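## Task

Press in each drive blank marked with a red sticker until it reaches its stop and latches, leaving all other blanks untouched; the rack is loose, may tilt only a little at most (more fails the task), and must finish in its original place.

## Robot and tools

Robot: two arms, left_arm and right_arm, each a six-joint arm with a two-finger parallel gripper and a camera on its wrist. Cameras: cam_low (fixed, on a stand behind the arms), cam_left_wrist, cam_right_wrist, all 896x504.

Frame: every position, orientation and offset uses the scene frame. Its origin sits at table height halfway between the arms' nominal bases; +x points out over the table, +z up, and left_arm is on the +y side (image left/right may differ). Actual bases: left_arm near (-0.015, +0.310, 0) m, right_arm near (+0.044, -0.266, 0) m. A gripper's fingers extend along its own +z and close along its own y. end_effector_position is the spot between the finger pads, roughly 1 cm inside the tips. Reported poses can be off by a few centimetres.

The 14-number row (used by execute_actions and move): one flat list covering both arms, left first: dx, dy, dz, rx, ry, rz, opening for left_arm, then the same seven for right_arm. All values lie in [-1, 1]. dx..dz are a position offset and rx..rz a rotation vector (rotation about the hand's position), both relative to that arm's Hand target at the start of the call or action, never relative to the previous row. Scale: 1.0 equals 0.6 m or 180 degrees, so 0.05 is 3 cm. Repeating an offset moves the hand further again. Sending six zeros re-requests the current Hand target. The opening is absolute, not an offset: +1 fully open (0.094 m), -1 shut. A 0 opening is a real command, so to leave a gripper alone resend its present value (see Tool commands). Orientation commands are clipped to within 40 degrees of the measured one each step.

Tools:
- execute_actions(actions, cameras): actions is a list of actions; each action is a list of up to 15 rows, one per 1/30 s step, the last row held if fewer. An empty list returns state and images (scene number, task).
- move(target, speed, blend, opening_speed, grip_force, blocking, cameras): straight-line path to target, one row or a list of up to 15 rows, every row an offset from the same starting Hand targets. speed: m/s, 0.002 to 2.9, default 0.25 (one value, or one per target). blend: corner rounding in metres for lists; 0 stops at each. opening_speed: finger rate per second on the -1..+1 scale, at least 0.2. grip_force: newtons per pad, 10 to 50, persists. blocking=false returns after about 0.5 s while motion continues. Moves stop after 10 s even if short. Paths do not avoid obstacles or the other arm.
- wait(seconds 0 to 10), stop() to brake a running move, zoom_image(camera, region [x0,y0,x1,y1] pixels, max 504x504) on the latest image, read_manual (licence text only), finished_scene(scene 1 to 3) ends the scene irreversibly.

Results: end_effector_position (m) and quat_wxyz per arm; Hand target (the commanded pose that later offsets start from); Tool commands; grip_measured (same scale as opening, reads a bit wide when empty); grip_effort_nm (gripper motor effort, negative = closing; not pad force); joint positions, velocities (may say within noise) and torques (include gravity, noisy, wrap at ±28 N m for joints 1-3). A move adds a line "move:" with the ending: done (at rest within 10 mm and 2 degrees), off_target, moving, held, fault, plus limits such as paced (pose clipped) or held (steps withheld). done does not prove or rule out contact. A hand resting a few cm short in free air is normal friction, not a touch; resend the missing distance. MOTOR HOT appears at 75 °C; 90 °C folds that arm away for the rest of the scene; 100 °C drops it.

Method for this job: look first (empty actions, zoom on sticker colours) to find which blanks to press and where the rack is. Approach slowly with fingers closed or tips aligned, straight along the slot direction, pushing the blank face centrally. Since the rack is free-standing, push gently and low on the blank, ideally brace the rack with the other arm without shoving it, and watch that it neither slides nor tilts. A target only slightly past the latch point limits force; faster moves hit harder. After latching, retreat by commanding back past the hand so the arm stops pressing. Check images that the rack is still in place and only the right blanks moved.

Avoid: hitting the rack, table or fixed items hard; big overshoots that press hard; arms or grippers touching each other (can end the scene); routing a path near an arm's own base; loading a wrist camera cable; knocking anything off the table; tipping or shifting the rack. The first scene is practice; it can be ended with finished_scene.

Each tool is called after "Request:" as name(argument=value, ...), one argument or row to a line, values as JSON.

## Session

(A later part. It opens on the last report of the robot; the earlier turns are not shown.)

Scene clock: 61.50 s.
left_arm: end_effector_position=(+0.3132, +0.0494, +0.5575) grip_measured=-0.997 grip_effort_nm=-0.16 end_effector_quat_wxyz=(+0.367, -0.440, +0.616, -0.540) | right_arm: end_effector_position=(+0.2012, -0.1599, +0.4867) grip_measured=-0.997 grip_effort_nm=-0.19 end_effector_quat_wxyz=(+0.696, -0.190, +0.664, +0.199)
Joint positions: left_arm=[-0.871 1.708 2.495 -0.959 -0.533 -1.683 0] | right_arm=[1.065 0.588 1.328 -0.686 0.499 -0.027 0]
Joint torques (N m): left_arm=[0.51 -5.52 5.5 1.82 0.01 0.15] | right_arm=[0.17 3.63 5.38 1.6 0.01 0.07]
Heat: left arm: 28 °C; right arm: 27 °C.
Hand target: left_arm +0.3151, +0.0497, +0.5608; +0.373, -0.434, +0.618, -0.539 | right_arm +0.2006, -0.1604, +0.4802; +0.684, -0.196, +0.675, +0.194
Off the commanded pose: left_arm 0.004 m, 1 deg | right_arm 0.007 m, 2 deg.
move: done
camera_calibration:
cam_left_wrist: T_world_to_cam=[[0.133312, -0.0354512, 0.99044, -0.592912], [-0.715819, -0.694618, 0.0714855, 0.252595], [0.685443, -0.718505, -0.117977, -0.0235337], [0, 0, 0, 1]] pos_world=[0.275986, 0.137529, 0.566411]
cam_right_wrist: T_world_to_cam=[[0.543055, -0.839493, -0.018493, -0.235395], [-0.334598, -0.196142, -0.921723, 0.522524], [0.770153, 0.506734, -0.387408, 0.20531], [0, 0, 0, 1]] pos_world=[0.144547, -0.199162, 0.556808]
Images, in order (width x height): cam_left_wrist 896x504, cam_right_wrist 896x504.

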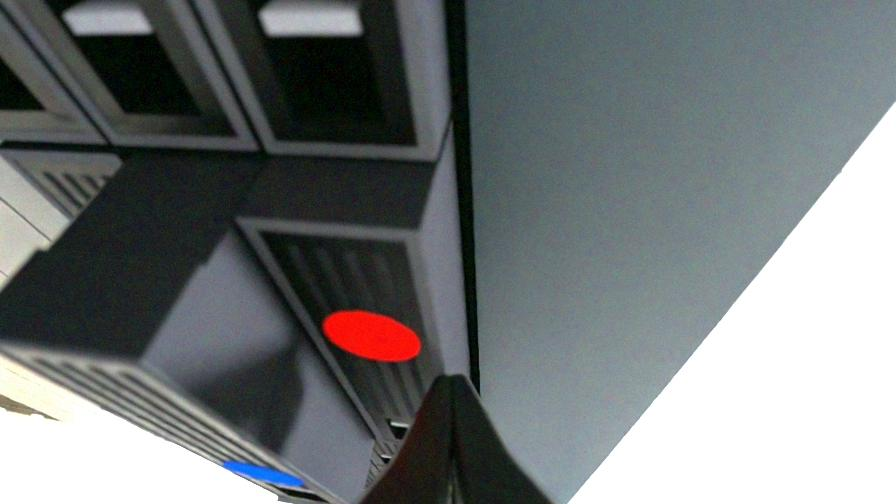

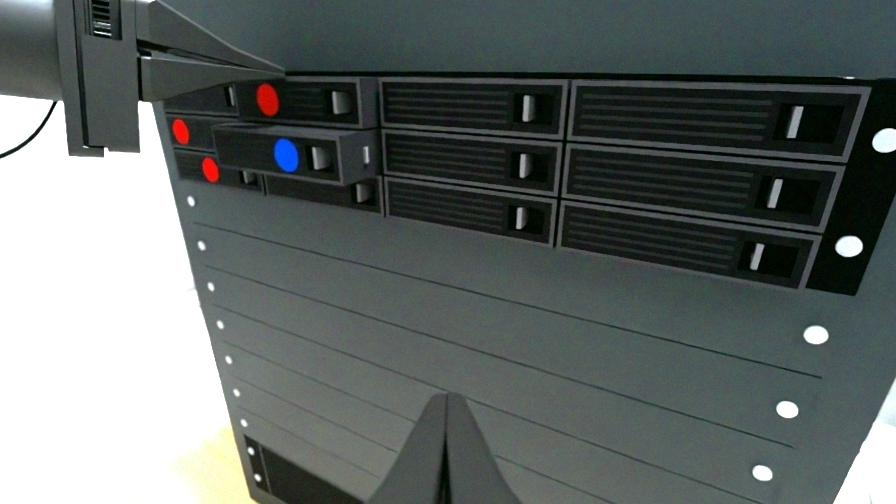

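Request:
move(
  target=[-0.014,0,-0.006,0,0,0,-1,0,0,0,0,0,0,-1],
  speed=0.06,
)

Request:
move(
  target=[0.02,0,0.001,0,0,0,-1,0,0,0,0,0,0,-1],
  speed=0.06,
  cameras=["cam_left_wrist","cam_right_wrist"],
)

Request:
zoom_image(
  camera="cam_right_wrist",
  region=[140, 40, 440, 240],
)

Scene clock: 63.50 s.
left_arm: end_effector_position=(+0.3123, +0.0411, +0.5454) grip_measured=-0.997 grip_effort_nm=-0.16 end_effector_quat_wxyz=(+0.363, -0.437, +0.629, -0.530) | right_arm: end_effector_position=(+0.2012, -0.1599, +0.4867) grip_measured=-0.997 grip_effort_nm=-0.18 end_effector_quat_wxyz=(+0.696, -0.190, +0.664, +0.199)
Joint positions: left_arm=[-0.886 1.7 2.449 -0.953 -0.536 -1.683 0] | right_arm=[1.065 0.588 1.328 -0.686 0.499 -0.027 0]
Joint torques (N m): left_arm=[-0.42 -8.88 3.28 2.02 -0.27 0.08] | right_arm=[0.17 3.63 5.38 1.6 0.01 0.07]
Heat: left arm: 28 °C; right arm: 28 °C.
Hand target: left_arm +0.3067, +0.0499, +0.5573; +0.373, -0.434, +0.618, -0.539 | right_arm +0.2006, -0.1604, +0.4802; +0.684, -0.196, +0.675, +0.194
Off the commanded pose: left_arm 0.016 m, 2 deg | right_arm 0.007 m, 2 deg.
move: off_target (left_arm)

Scene clock: 64.60 s.
left_arm: end_effector_position=(+0.3174, +0.0483, +0.5478) grip_measured=-0.997 grip_effort_nm=-0.16 end_effector_quat_wxyz=(+0.366, -0.441, +0.625, -0.530) | right_arm: end_effector_position=(+0.2012, -0.1599, +0.4867) grip_measured=-0.997 grip_effort_nm=-0.18 end_effector_quat_wxyz=(+0.696, -0.190, +0.664, +0.199)
Joint positions: left_arm=[-0.861 1.7 2.456 -0.953 -0.524 -1.681 0] | right_arm=[1.065 0.588 1.328 -0.686 0.499 -0.027 0]
Joint torques (N m): left_arm=[0.58 -6.08 5.76 2.04 -0.01 0.16] | right_arm=[0.18 3.62 5.38 1.59 0.01 0.07]
Heat: left arm: 28 °C; right arm: 28 °C.
Hand target: left_arm +0.3186, +0.0499, +0.5580; +0.373, -0.434, +0.617, -0.539 | right_arm +0.2006, -0.1604, +0.4802; +0.684, -0.196, +0.675, +0.194
Off the commanded pose: left_arm 0.010 m, 2 deg | right_arm 0.007 m, 2 deg.
move: done
camera_calibration:
cam_left_wrist: T_world_to_cam=[[0.150012, -0.0553101, 0.987136, -0.586353], [-0.714204, -0.696477, 0.0695114, 0.256199], [0.683673, -0.715444, -0.143983, -0.0137151], [0, 0, 0, 1]] pos_world=[0.280315, 0.136193, 0.559026]
cam_right_wrist: T_world_to_cam=[[0.543055, -0.839493, -0.018493, -0.235395], [-0.334598, -0.196142, -0.921723, 0.522524], [0.770153, 0.506734, -0.387408, 0.20531], [0, 0, 0, 1]] pos_world=[0.144547, -0.199162, 0.556808]
Images, in order (width x height): cam_left_wrist 896x504, cam_right_wrist 896x504.

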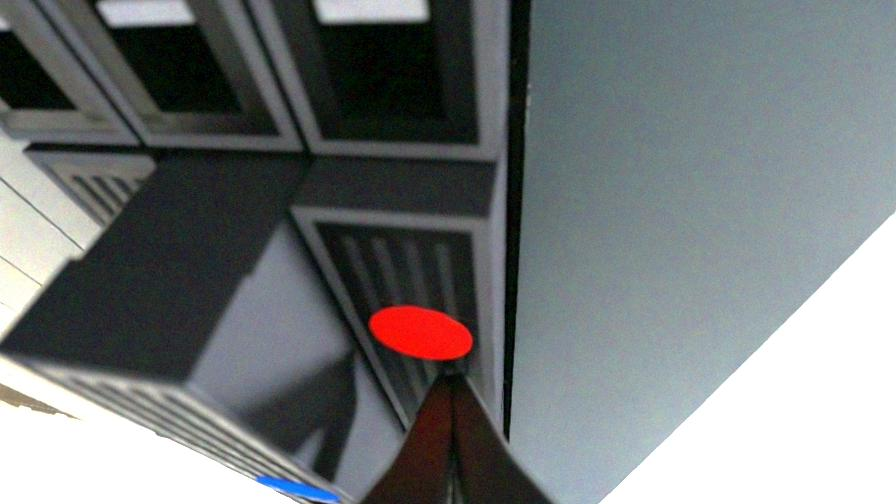

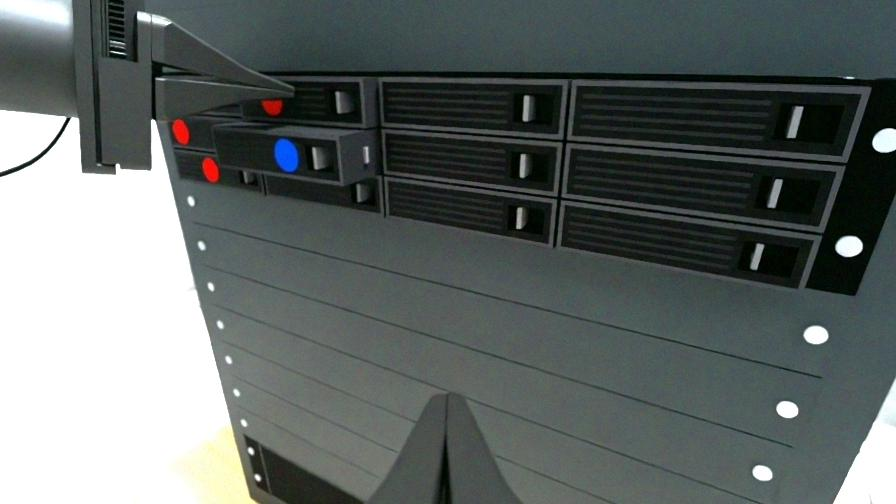

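Scaled by 1.680 from the camera's 896x504 image, which has a finer 1280x720 frame.

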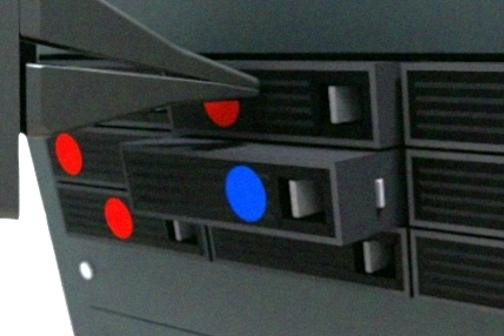

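Request:
move(
  target=[0.015,0,0.002,0,0,0,-1,0,0,0,0,0,0,-1],
  speed=0.04,
  cameras=["cam_left_wrist","cam_right_wrist"],
)

Request:
zoom_image(
  camera="cam_right_wrist",
  region=[140, 40, 440, 240],
)

Scene clock: 66.23 s.
left_arm: end_effector_position=(+0.3247, +0.0495, +0.5553) grip_measured=-0.997 grip_effort_nm=-0.16 end_effector_quat_wxyz=(+0.366, -0.440, +0.617, -0.540) | right_arm: end_effector_position=(+0.2012, -0.1599, +0.4867) grip_measured=-0.997 grip_effort_nm=-0.19 end_effector_quat_wxyz=(+0.696, -0.190, +0.664, +0.199)
Joint positions: left_arm=[-0.836 1.731 2.512 -0.953 -0.496 -1.677 0] | right_arm=[1.065 0.588 1.328 -0.686 0.499 -0.027 0]
Joint torques (N m): left_arm=[0.68 -5.64 5.59 1.88 0.01 0.14] | right_arm=[0.18 3.62 5.41 1.6 0.01 0.07]
Heat: left arm: 28 °C; right arm: 28 °C.
Hand target: left_arm +0.3276, +0.0498, +0.5592; +0.373, -0.434, +0.618, -0.540 | right_arm +0.2006, -0.1604, +0.4802; +0.684, -0.196, +0.675, +0.194
Off the commanded pose: left_arm 0.005 m, 1 deg | right_arm 0.007 m, 2 deg.
move: done
camera_calibration:
cam_left_wrist: T_world_to_cam=[[0.135911, -0.0372684, 0.99002, -0.592752], [-0.716796, -0.693525, 0.0722952, 0.260859], [0.68391, -0.719468, -0.120971, -0.0294564], [0, 0, 0, 1]] pos_world=[0.28769, 0.137628, 0.564414]
cam_right_wrist: T_world_to_cam=[[0.543055, -0.839493, -0.018493, -0.235395], [-0.334598, -0.196142, -0.921723, 0.522524], [0.770153, 0.506734, -0.387408, 0.20531], [0, 0, 0, 1]] pos_world=[0.144547, -0.199162, 0.556808]
Images, in order (width x height): cam_left_wrist 896x504, cam_right_wrist 896x504.

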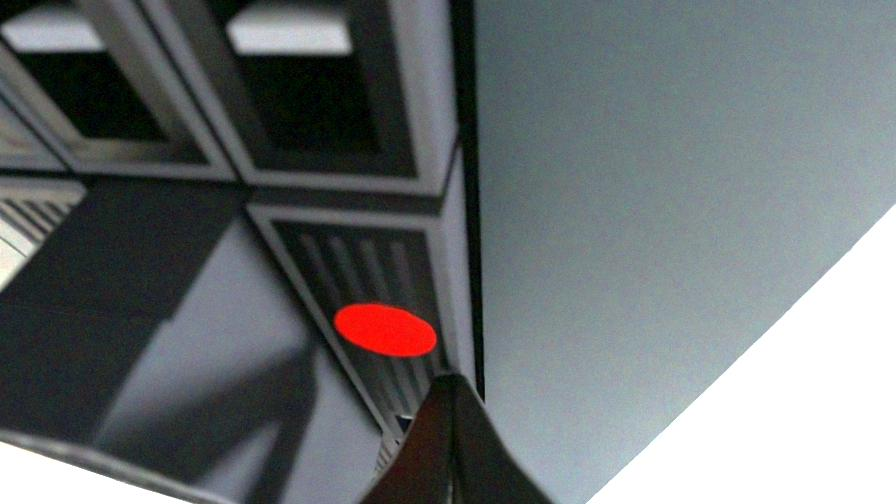

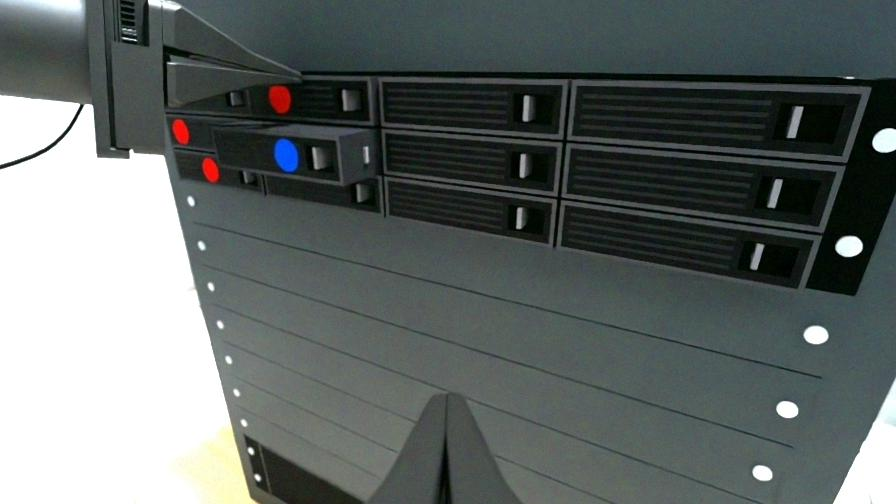

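Scaled by 1.680 from the camera's 896x504 image, which has a finer 1280x720 frame.

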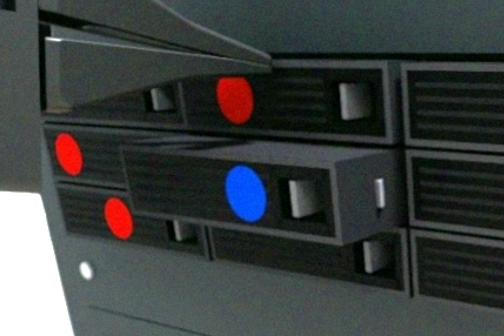

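Request:
move(
  target=[-0.02,0,-0.005,0,0,0,-1,0,0,0,0,0,0,-1],
  speed=0.06,
)

Request:
move(
  target=[0.032,0,0.000,0,0,0,-1,0,0,0,0,0,0,-1],
  speed=0.06,
  cameras=["cam_left_wrist","cam_right_wrist"],
)

Request:
zoom_image(
  camera="cam_right_wrist",
  region=[140, 40, 440, 240],
)

Scene clock: 71.10 s.
left_arm: end_effector_position=(+0.3202, +0.0411, +0.5423) grip_measured=-0.997 grip_effort_nm=-0.16 end_effector_quat_wxyz=(+0.360, -0.436, +0.634, -0.528) | right_arm: end_effector_position=(+0.2012, -0.1599, +0.4867) grip_measured=-0.997 grip_effort_nm=-0.18 end_effector_quat_wxyz=(+0.696, -0.190, +0.664, +0.199)
Joint positions: left_arm=[-0.859 1.714 2.457 -0.953 -0.502 -1.677 0] | right_arm=[1.065 0.588 1.328 -0.686 0.499 -0.027 0]
Joint torques (N m): left_arm=[-0.49 -8.91 3.34 2.13 -0.34 0.08] | right_arm=[0.18 3.63 5.38 1.6 0.01 0.07]
Heat: left arm: 28 °C; right arm: 28 °C.
Hand target: left_arm +0.3156, +0.0498, +0.5561; +0.373, -0.434, +0.618, -0.539 | right_arm +0.2006, -0.1604, +0.4802; +0.684, -0.196, +0.675, +0.194
Off the commanded pose: left_arm 0.017 m, 3 deg | right_arm 0.007 m, 2 deg.
move: off_target (left_arm)

Scene clock: 72.17 s.
left_arm: end_effector_position=(+0.3288, +0.0488, +0.5468) grip_measured=-0.997 grip_effort_nm=-0.16 end_effector_quat_wxyz=(+0.362, -0.439, +0.627, -0.532) | right_arm: end_effector_position=(+0.2012, -0.1599, +0.4867) grip_measured=-0.997 grip_effort_nm=-0.18 end_effector_quat_wxyz=(+0.696, -0.190, +0.664, +0.199)
Joint positions: left_arm=[-0.821 1.726 2.486 -0.955 -0.473 -1.673 0] | right_arm=[1.065 0.588 1.328 -0.686 0.499 -0.027 0]
Joint torques (N m): left_arm=[1.17 -5.5 5.79 2.16 -0.05 0.16] | right_arm=[0.18 3.62 5.38 1.6 0 0.07]
Heat: left arm: 28 °C; right arm: 28 °C.
Hand target: left_arm +0.3349, +0.0497, +0.5561; +0.373, -0.434, +0.618, -0.539 | right_arm +0.2006, -0.1604, +0.4802; +0.684, -0.196, +0.675, +0.194
Off the commanded pose: left_arm 0.011 m, 2 deg | right_arm 0.007 m, 2 deg.
move: off_target (left_arm)
camera_calibration:
cam_left_wrist: T_world_to_cam=[[0.152979, -0.056162, 0.986632, -0.587833], [-0.721211, -0.688899, 0.0726106, 0.264959], [0.675612, -0.722678, -0.145891, -0.0171672], [0, 0, 0, 1]] pos_world=[0.292616, 0.13711, 0.558232]
cam_right_wrist: T_world_to_cam=[[0.543055, -0.839493, -0.018493, -0.235395], [-0.334598, -0.196142, -0.921723, 0.522524], [0.770153, 0.506734, -0.387408, 0.20531], [0, 0, 0, 1]] pos_world=[0.144547, -0.199162, 0.556808]
Images, in order (width x height): cam_left_wrist 896x504, cam_right_wrist 896x504.

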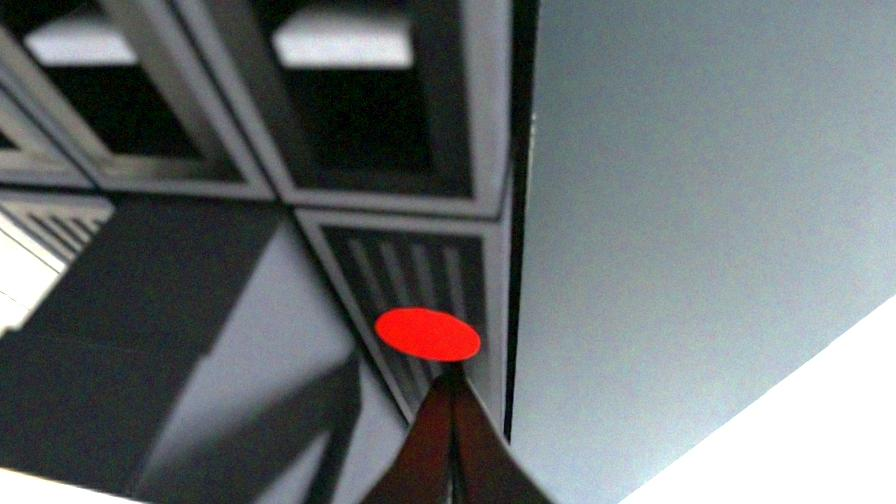

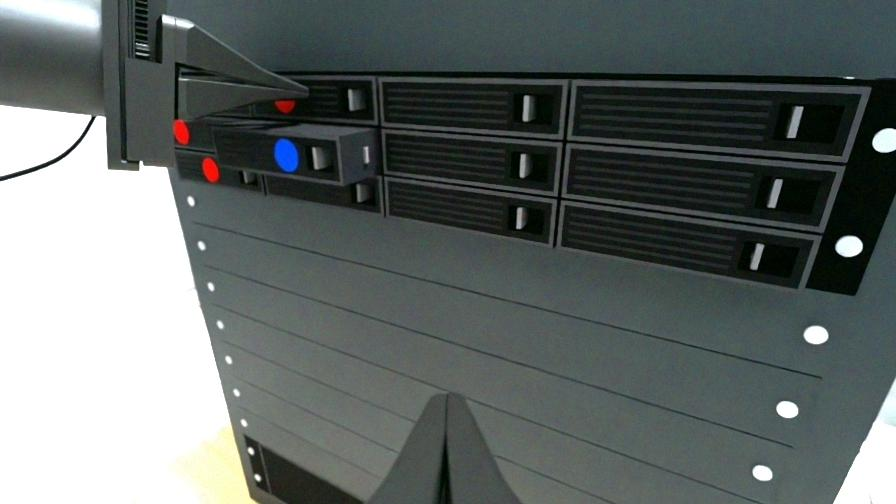

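Scaled by 1.680 from the camera's 896x504 image, which has a finer 1280x720 frame.

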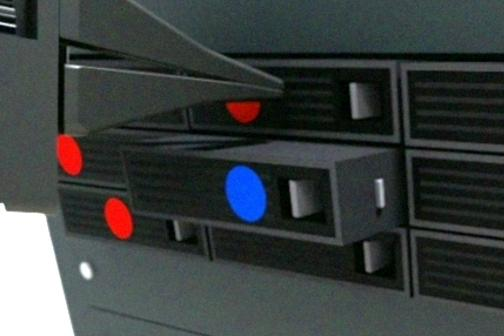

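Request:
move(
  target=[0.013,0,0.001,0,0,0,-1,0,0,0,0,0,0,-1],
  speed=0.03,
  cameras=["cam_left_wrist","cam_right_wrist","cam_low"],
)

Request:
zoom_image(
  camera="cam_right_wrist",
  region=[140, 40, 440, 240],
)

Request:
zoom_image(
  camera="cam_low",
  region=[370, 30, 500, 160],
)

Scene clock: 75.23 s.
left_arm: end_effector_position=(+0.3296, +0.0480, +0.5495) grip_measured=-0.997 grip_effort_nm=-0.16 end_effector_quat_wxyz=(+0.355, -0.435, +0.630, -0.536) | right_arm: end_effector_position=(+0.2012, -0.1599, +0.4867) grip_measured=-0.997 grip_effort_nm=-0.18 end_effector_quat_wxyz=(+0.696, -0.190, +0.664, +0.199)
Joint positions: left_arm=[-0.809 1.744 2.526 -0.974 -0.442 -1.672 0] | right_arm=[1.065 0.588 1.328 -0.686 0.499 -0.027 0]
Joint torques (N m): left_arm=[2.07 -4.67 5.71 2.27 -0.15 0.19] | right_arm=[0.18 3.63 5.39 1.59 0 0.07]
Heat: left arm: 29 °C; right arm: 28 °C.
Hand target: left_arm +0.3425, +0.0498, +0.5568; +0.373, -0.434, +0.617, -0.540 | right_arm +0.2006, -0.1604, +0.4802; +0.684, -0.196, +0.675, +0.194
Off the commanded pose: left_arm 0.015 m, 3 deg | right_arm 0.007 m, 2 deg.
move: off_target (left_arm)
camera_calibration:
cam_left_wrist: T_world_to_cam=[[0.153524, -0.0540403, 0.986666, -0.59087], [-0.733697, -0.675079, 0.0771881, 0.265712], [0.661906, -0.735764, -0.14329, -0.0142699], [0, 0, 0, 1]] pos_world=[0.29511, 0.136946, 0.560437]
cam_right_wrist: T_world_to_cam=[[0.543055, -0.839493, -0.018493, -0.235395], [-0.334598, -0.196142, -0.921723, 0.522524], [0.770153, 0.506734, -0.387408, 0.20531], [0, 0, 0, 1]] pos_world=[0.144547, -0.199162, 0.556808]

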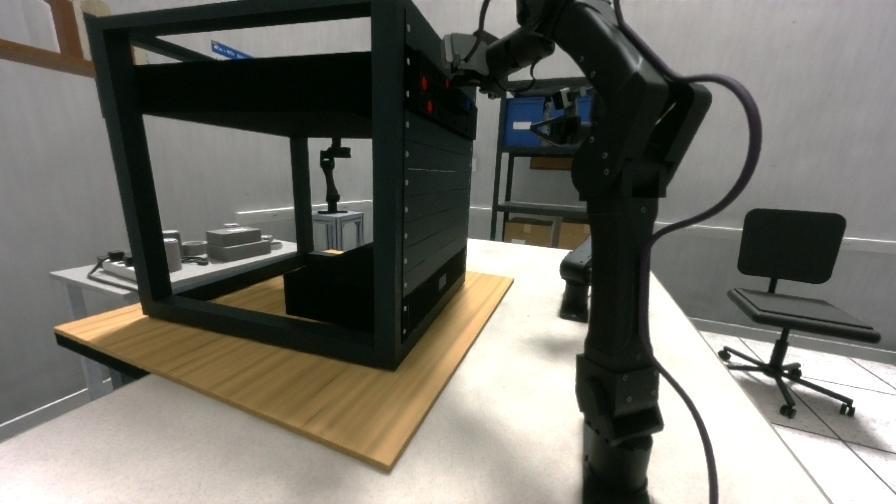

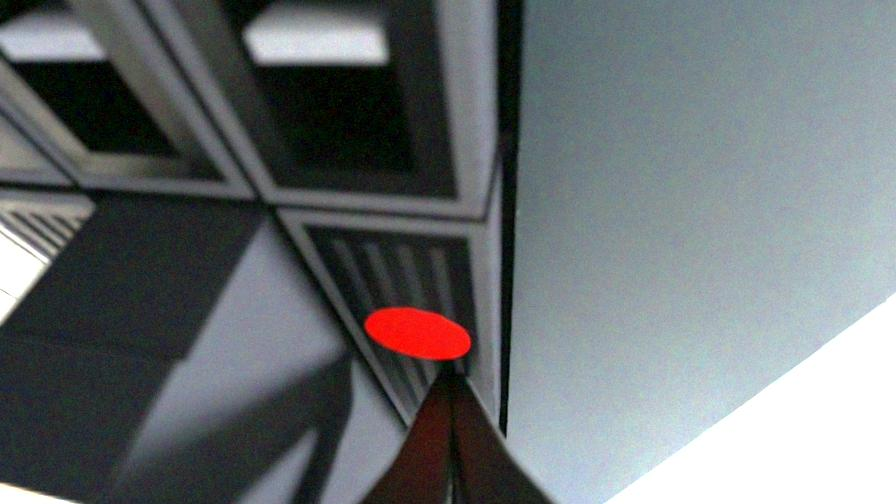

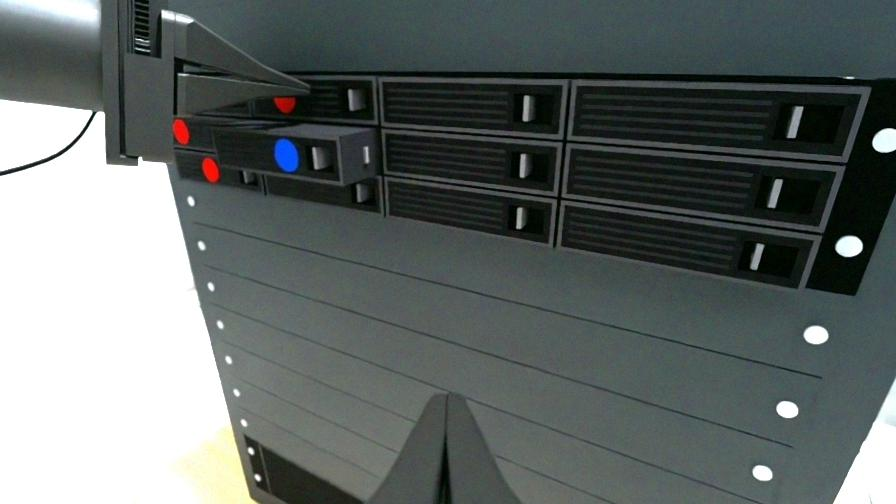

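Scaled by 1.680 from the camera's 896x504 image, which has a finer 1280x720 frame.

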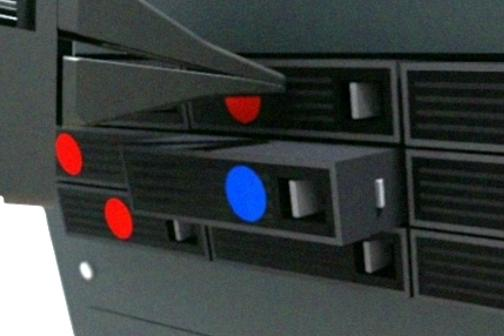

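Scaled by 3.877 from the camera's 896x504 image, which has a finer 1280x720 frame.

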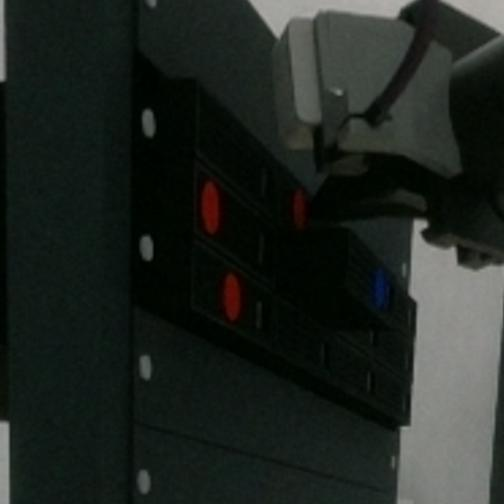

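Request:
move(
  target=[0.01,0,0.001,0,0,0,-1,0,0,0,0,0,0,-1],
  speed=0.03,
)

Request:
move(
  target=[-0.14,0,0.012,0,0,0,-1,0,0,0,0,0,0,-1],
  speed=0.15,
  cameras=["cam_left_wrist","cam_right_wrist","cam_low"],
)

Request:
zoom_image(
  camera="cam_right_wrist",
  region=[140, 40, 440, 240],
)

Request:
zoom_image(
  camera="cam_low",
  region=[370, 30, 500, 160],
)

Scene clock: 77.00 s.
left_arm: end_effector_position=(+0.3300, +0.0479, +0.5496) grip_measured=-0.997 grip_effort_nm=-0.16 end_effector_quat_wxyz=(+0.350, -0.432, +0.636, -0.536) | right_arm: end_effector_position=(+0.2012, -0.1599, +0.4867) grip_measured=-0.997 grip_effort_nm=-0.18 end_effector_quat_wxyz=(+0.696, -0.190, +0.664, +0.199)
Joint positions: left_arm=[-0.799 1.762 2.568 -1.005 -0.418 -1.67 0] | right_arm=[1.065 0.588 1.328 -0.686 0.499 -0.027 0]
Joint torques (N m): left_arm=[2.59 -4.12 5.39 2.45 -0.26 0.2] | right_arm=[0.18 3.62 5.38 1.6 0 0.07]
Heat: left arm: 29 °C; right arm: 28 °C.
Hand target: left_arm +0.3486, +0.0498, +0.5574; +0.373, -0.434, +0.618, -0.539 | right_arm +0.2006, -0.1604, +0.4802; +0.684, -0.196, +0.675, +0.194
Off the commanded pose: left_arm 0.020 m, 3 deg | right_arm 0.007 m, 2 deg.
move: off_target (left_arm)

Scene clock: 78.50 s.
left_arm: end_effector_position=(+0.2658, +0.0438, +0.5638) grip_measured=-0.997 grip_effort_nm=-0.16 end_effector_quat_wxyz=(+0.366, -0.429, +0.622, -0.543) | right_arm: end_effector_position=(+0.2012, -0.1599, +0.4867) grip_measured=-0.997 grip_effort_nm=-0.19 end_effector_quat_wxyz=(+0.696, -0.190, +0.664, +0.199)
Joint positions: left_arm=[-1.033 1.644 2.466 -1.005 -0.673 -1.697 0] | right_arm=[1.065 0.588 1.328 -0.686 0.499 -0.027 0]
Joint torques (N m): left_arm=[-0.43 -6.49 2.95 1.72 -0.35 -0.08] | right_arm=[0.18 3.62 5.38 1.59 0 0.07]
Heat: left arm: 29 °C; right arm: 28 °C.
Hand target: left_arm +0.2646, +0.0499, +0.5645; +0.373, -0.434, +0.618, -0.539 | right_arm +0.2006, -0.1604, +0.4802; +0.684, -0.196, +0.675, +0.194
Off the commanded pose: left_arm 0.006 m, 1 deg | right_arm 0.007 m, 2 deg.
move: done
camera_calibration:
cam_left_wrist: T_world_to_cam=[[0.123227, -0.0486495, 0.991185, -0.590184], [-0.731974, -0.678887, 0.0576797, 0.225674], [0.670097, -0.732629, -0.119267, 0.0111248], [0, 0, 0, 1]] pos_world=[0.23046, 0.132646, 0.573292]
cam_right_wrist: T_world_to_cam=[[0.543055, -0.839493, -0.018493, -0.235395], [-0.334598, -0.196142, -0.921723, 0.522524], [0.770153, 0.506734, -0.387408, 0.20531], [0, 0, 0, 1]] pos_world=[0.144547, -0.199162, 0.556808]

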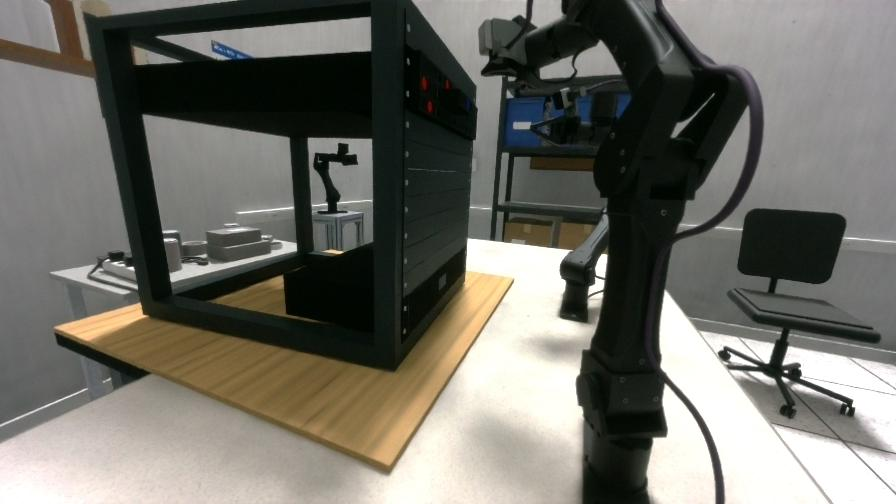

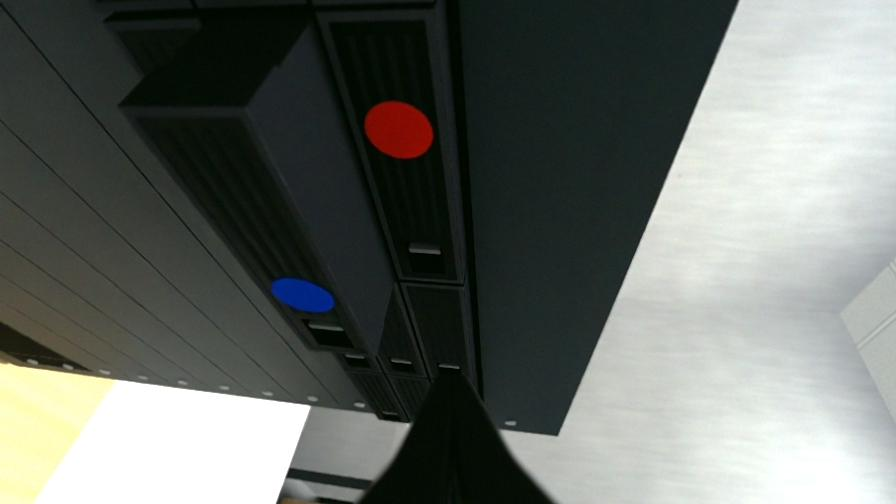

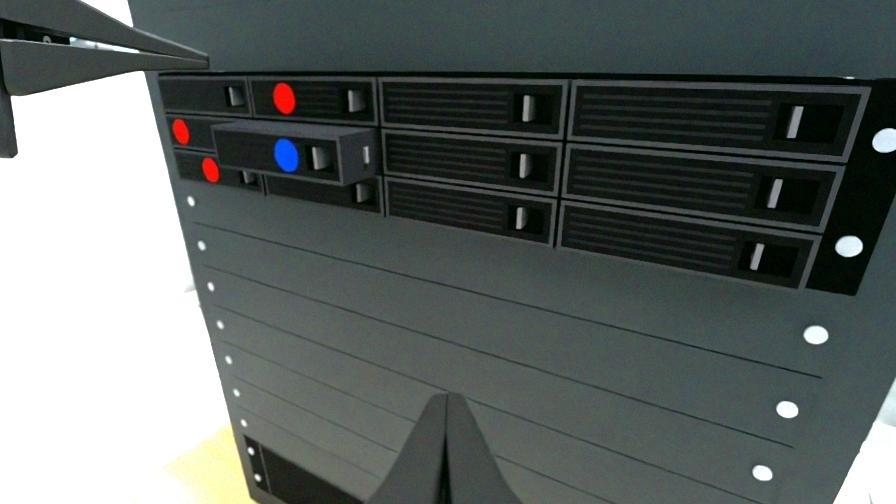

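Scaled by 1.680 from the camera's 896x504 image, which has a finer 1280x720 frame.

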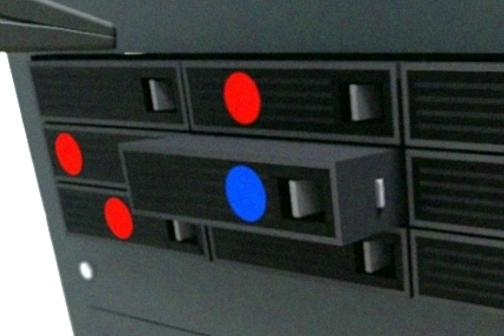

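Scaled by 3.877 from the camera's 896x504 image, which has a finer 1280x720 frame.

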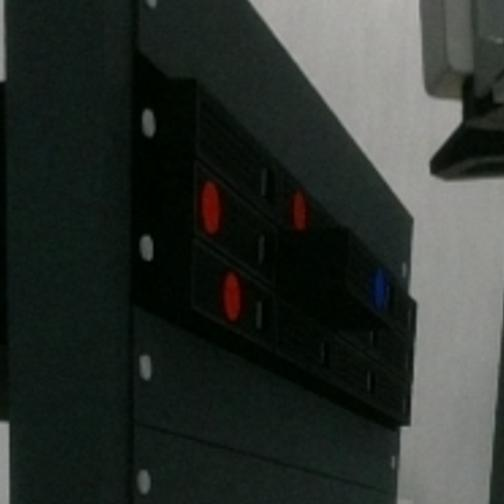

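All three are flush, and the blue blank hasn't moved.

Request:
finished_scene(
  scene=3,
)

The scene is finished: the task was done.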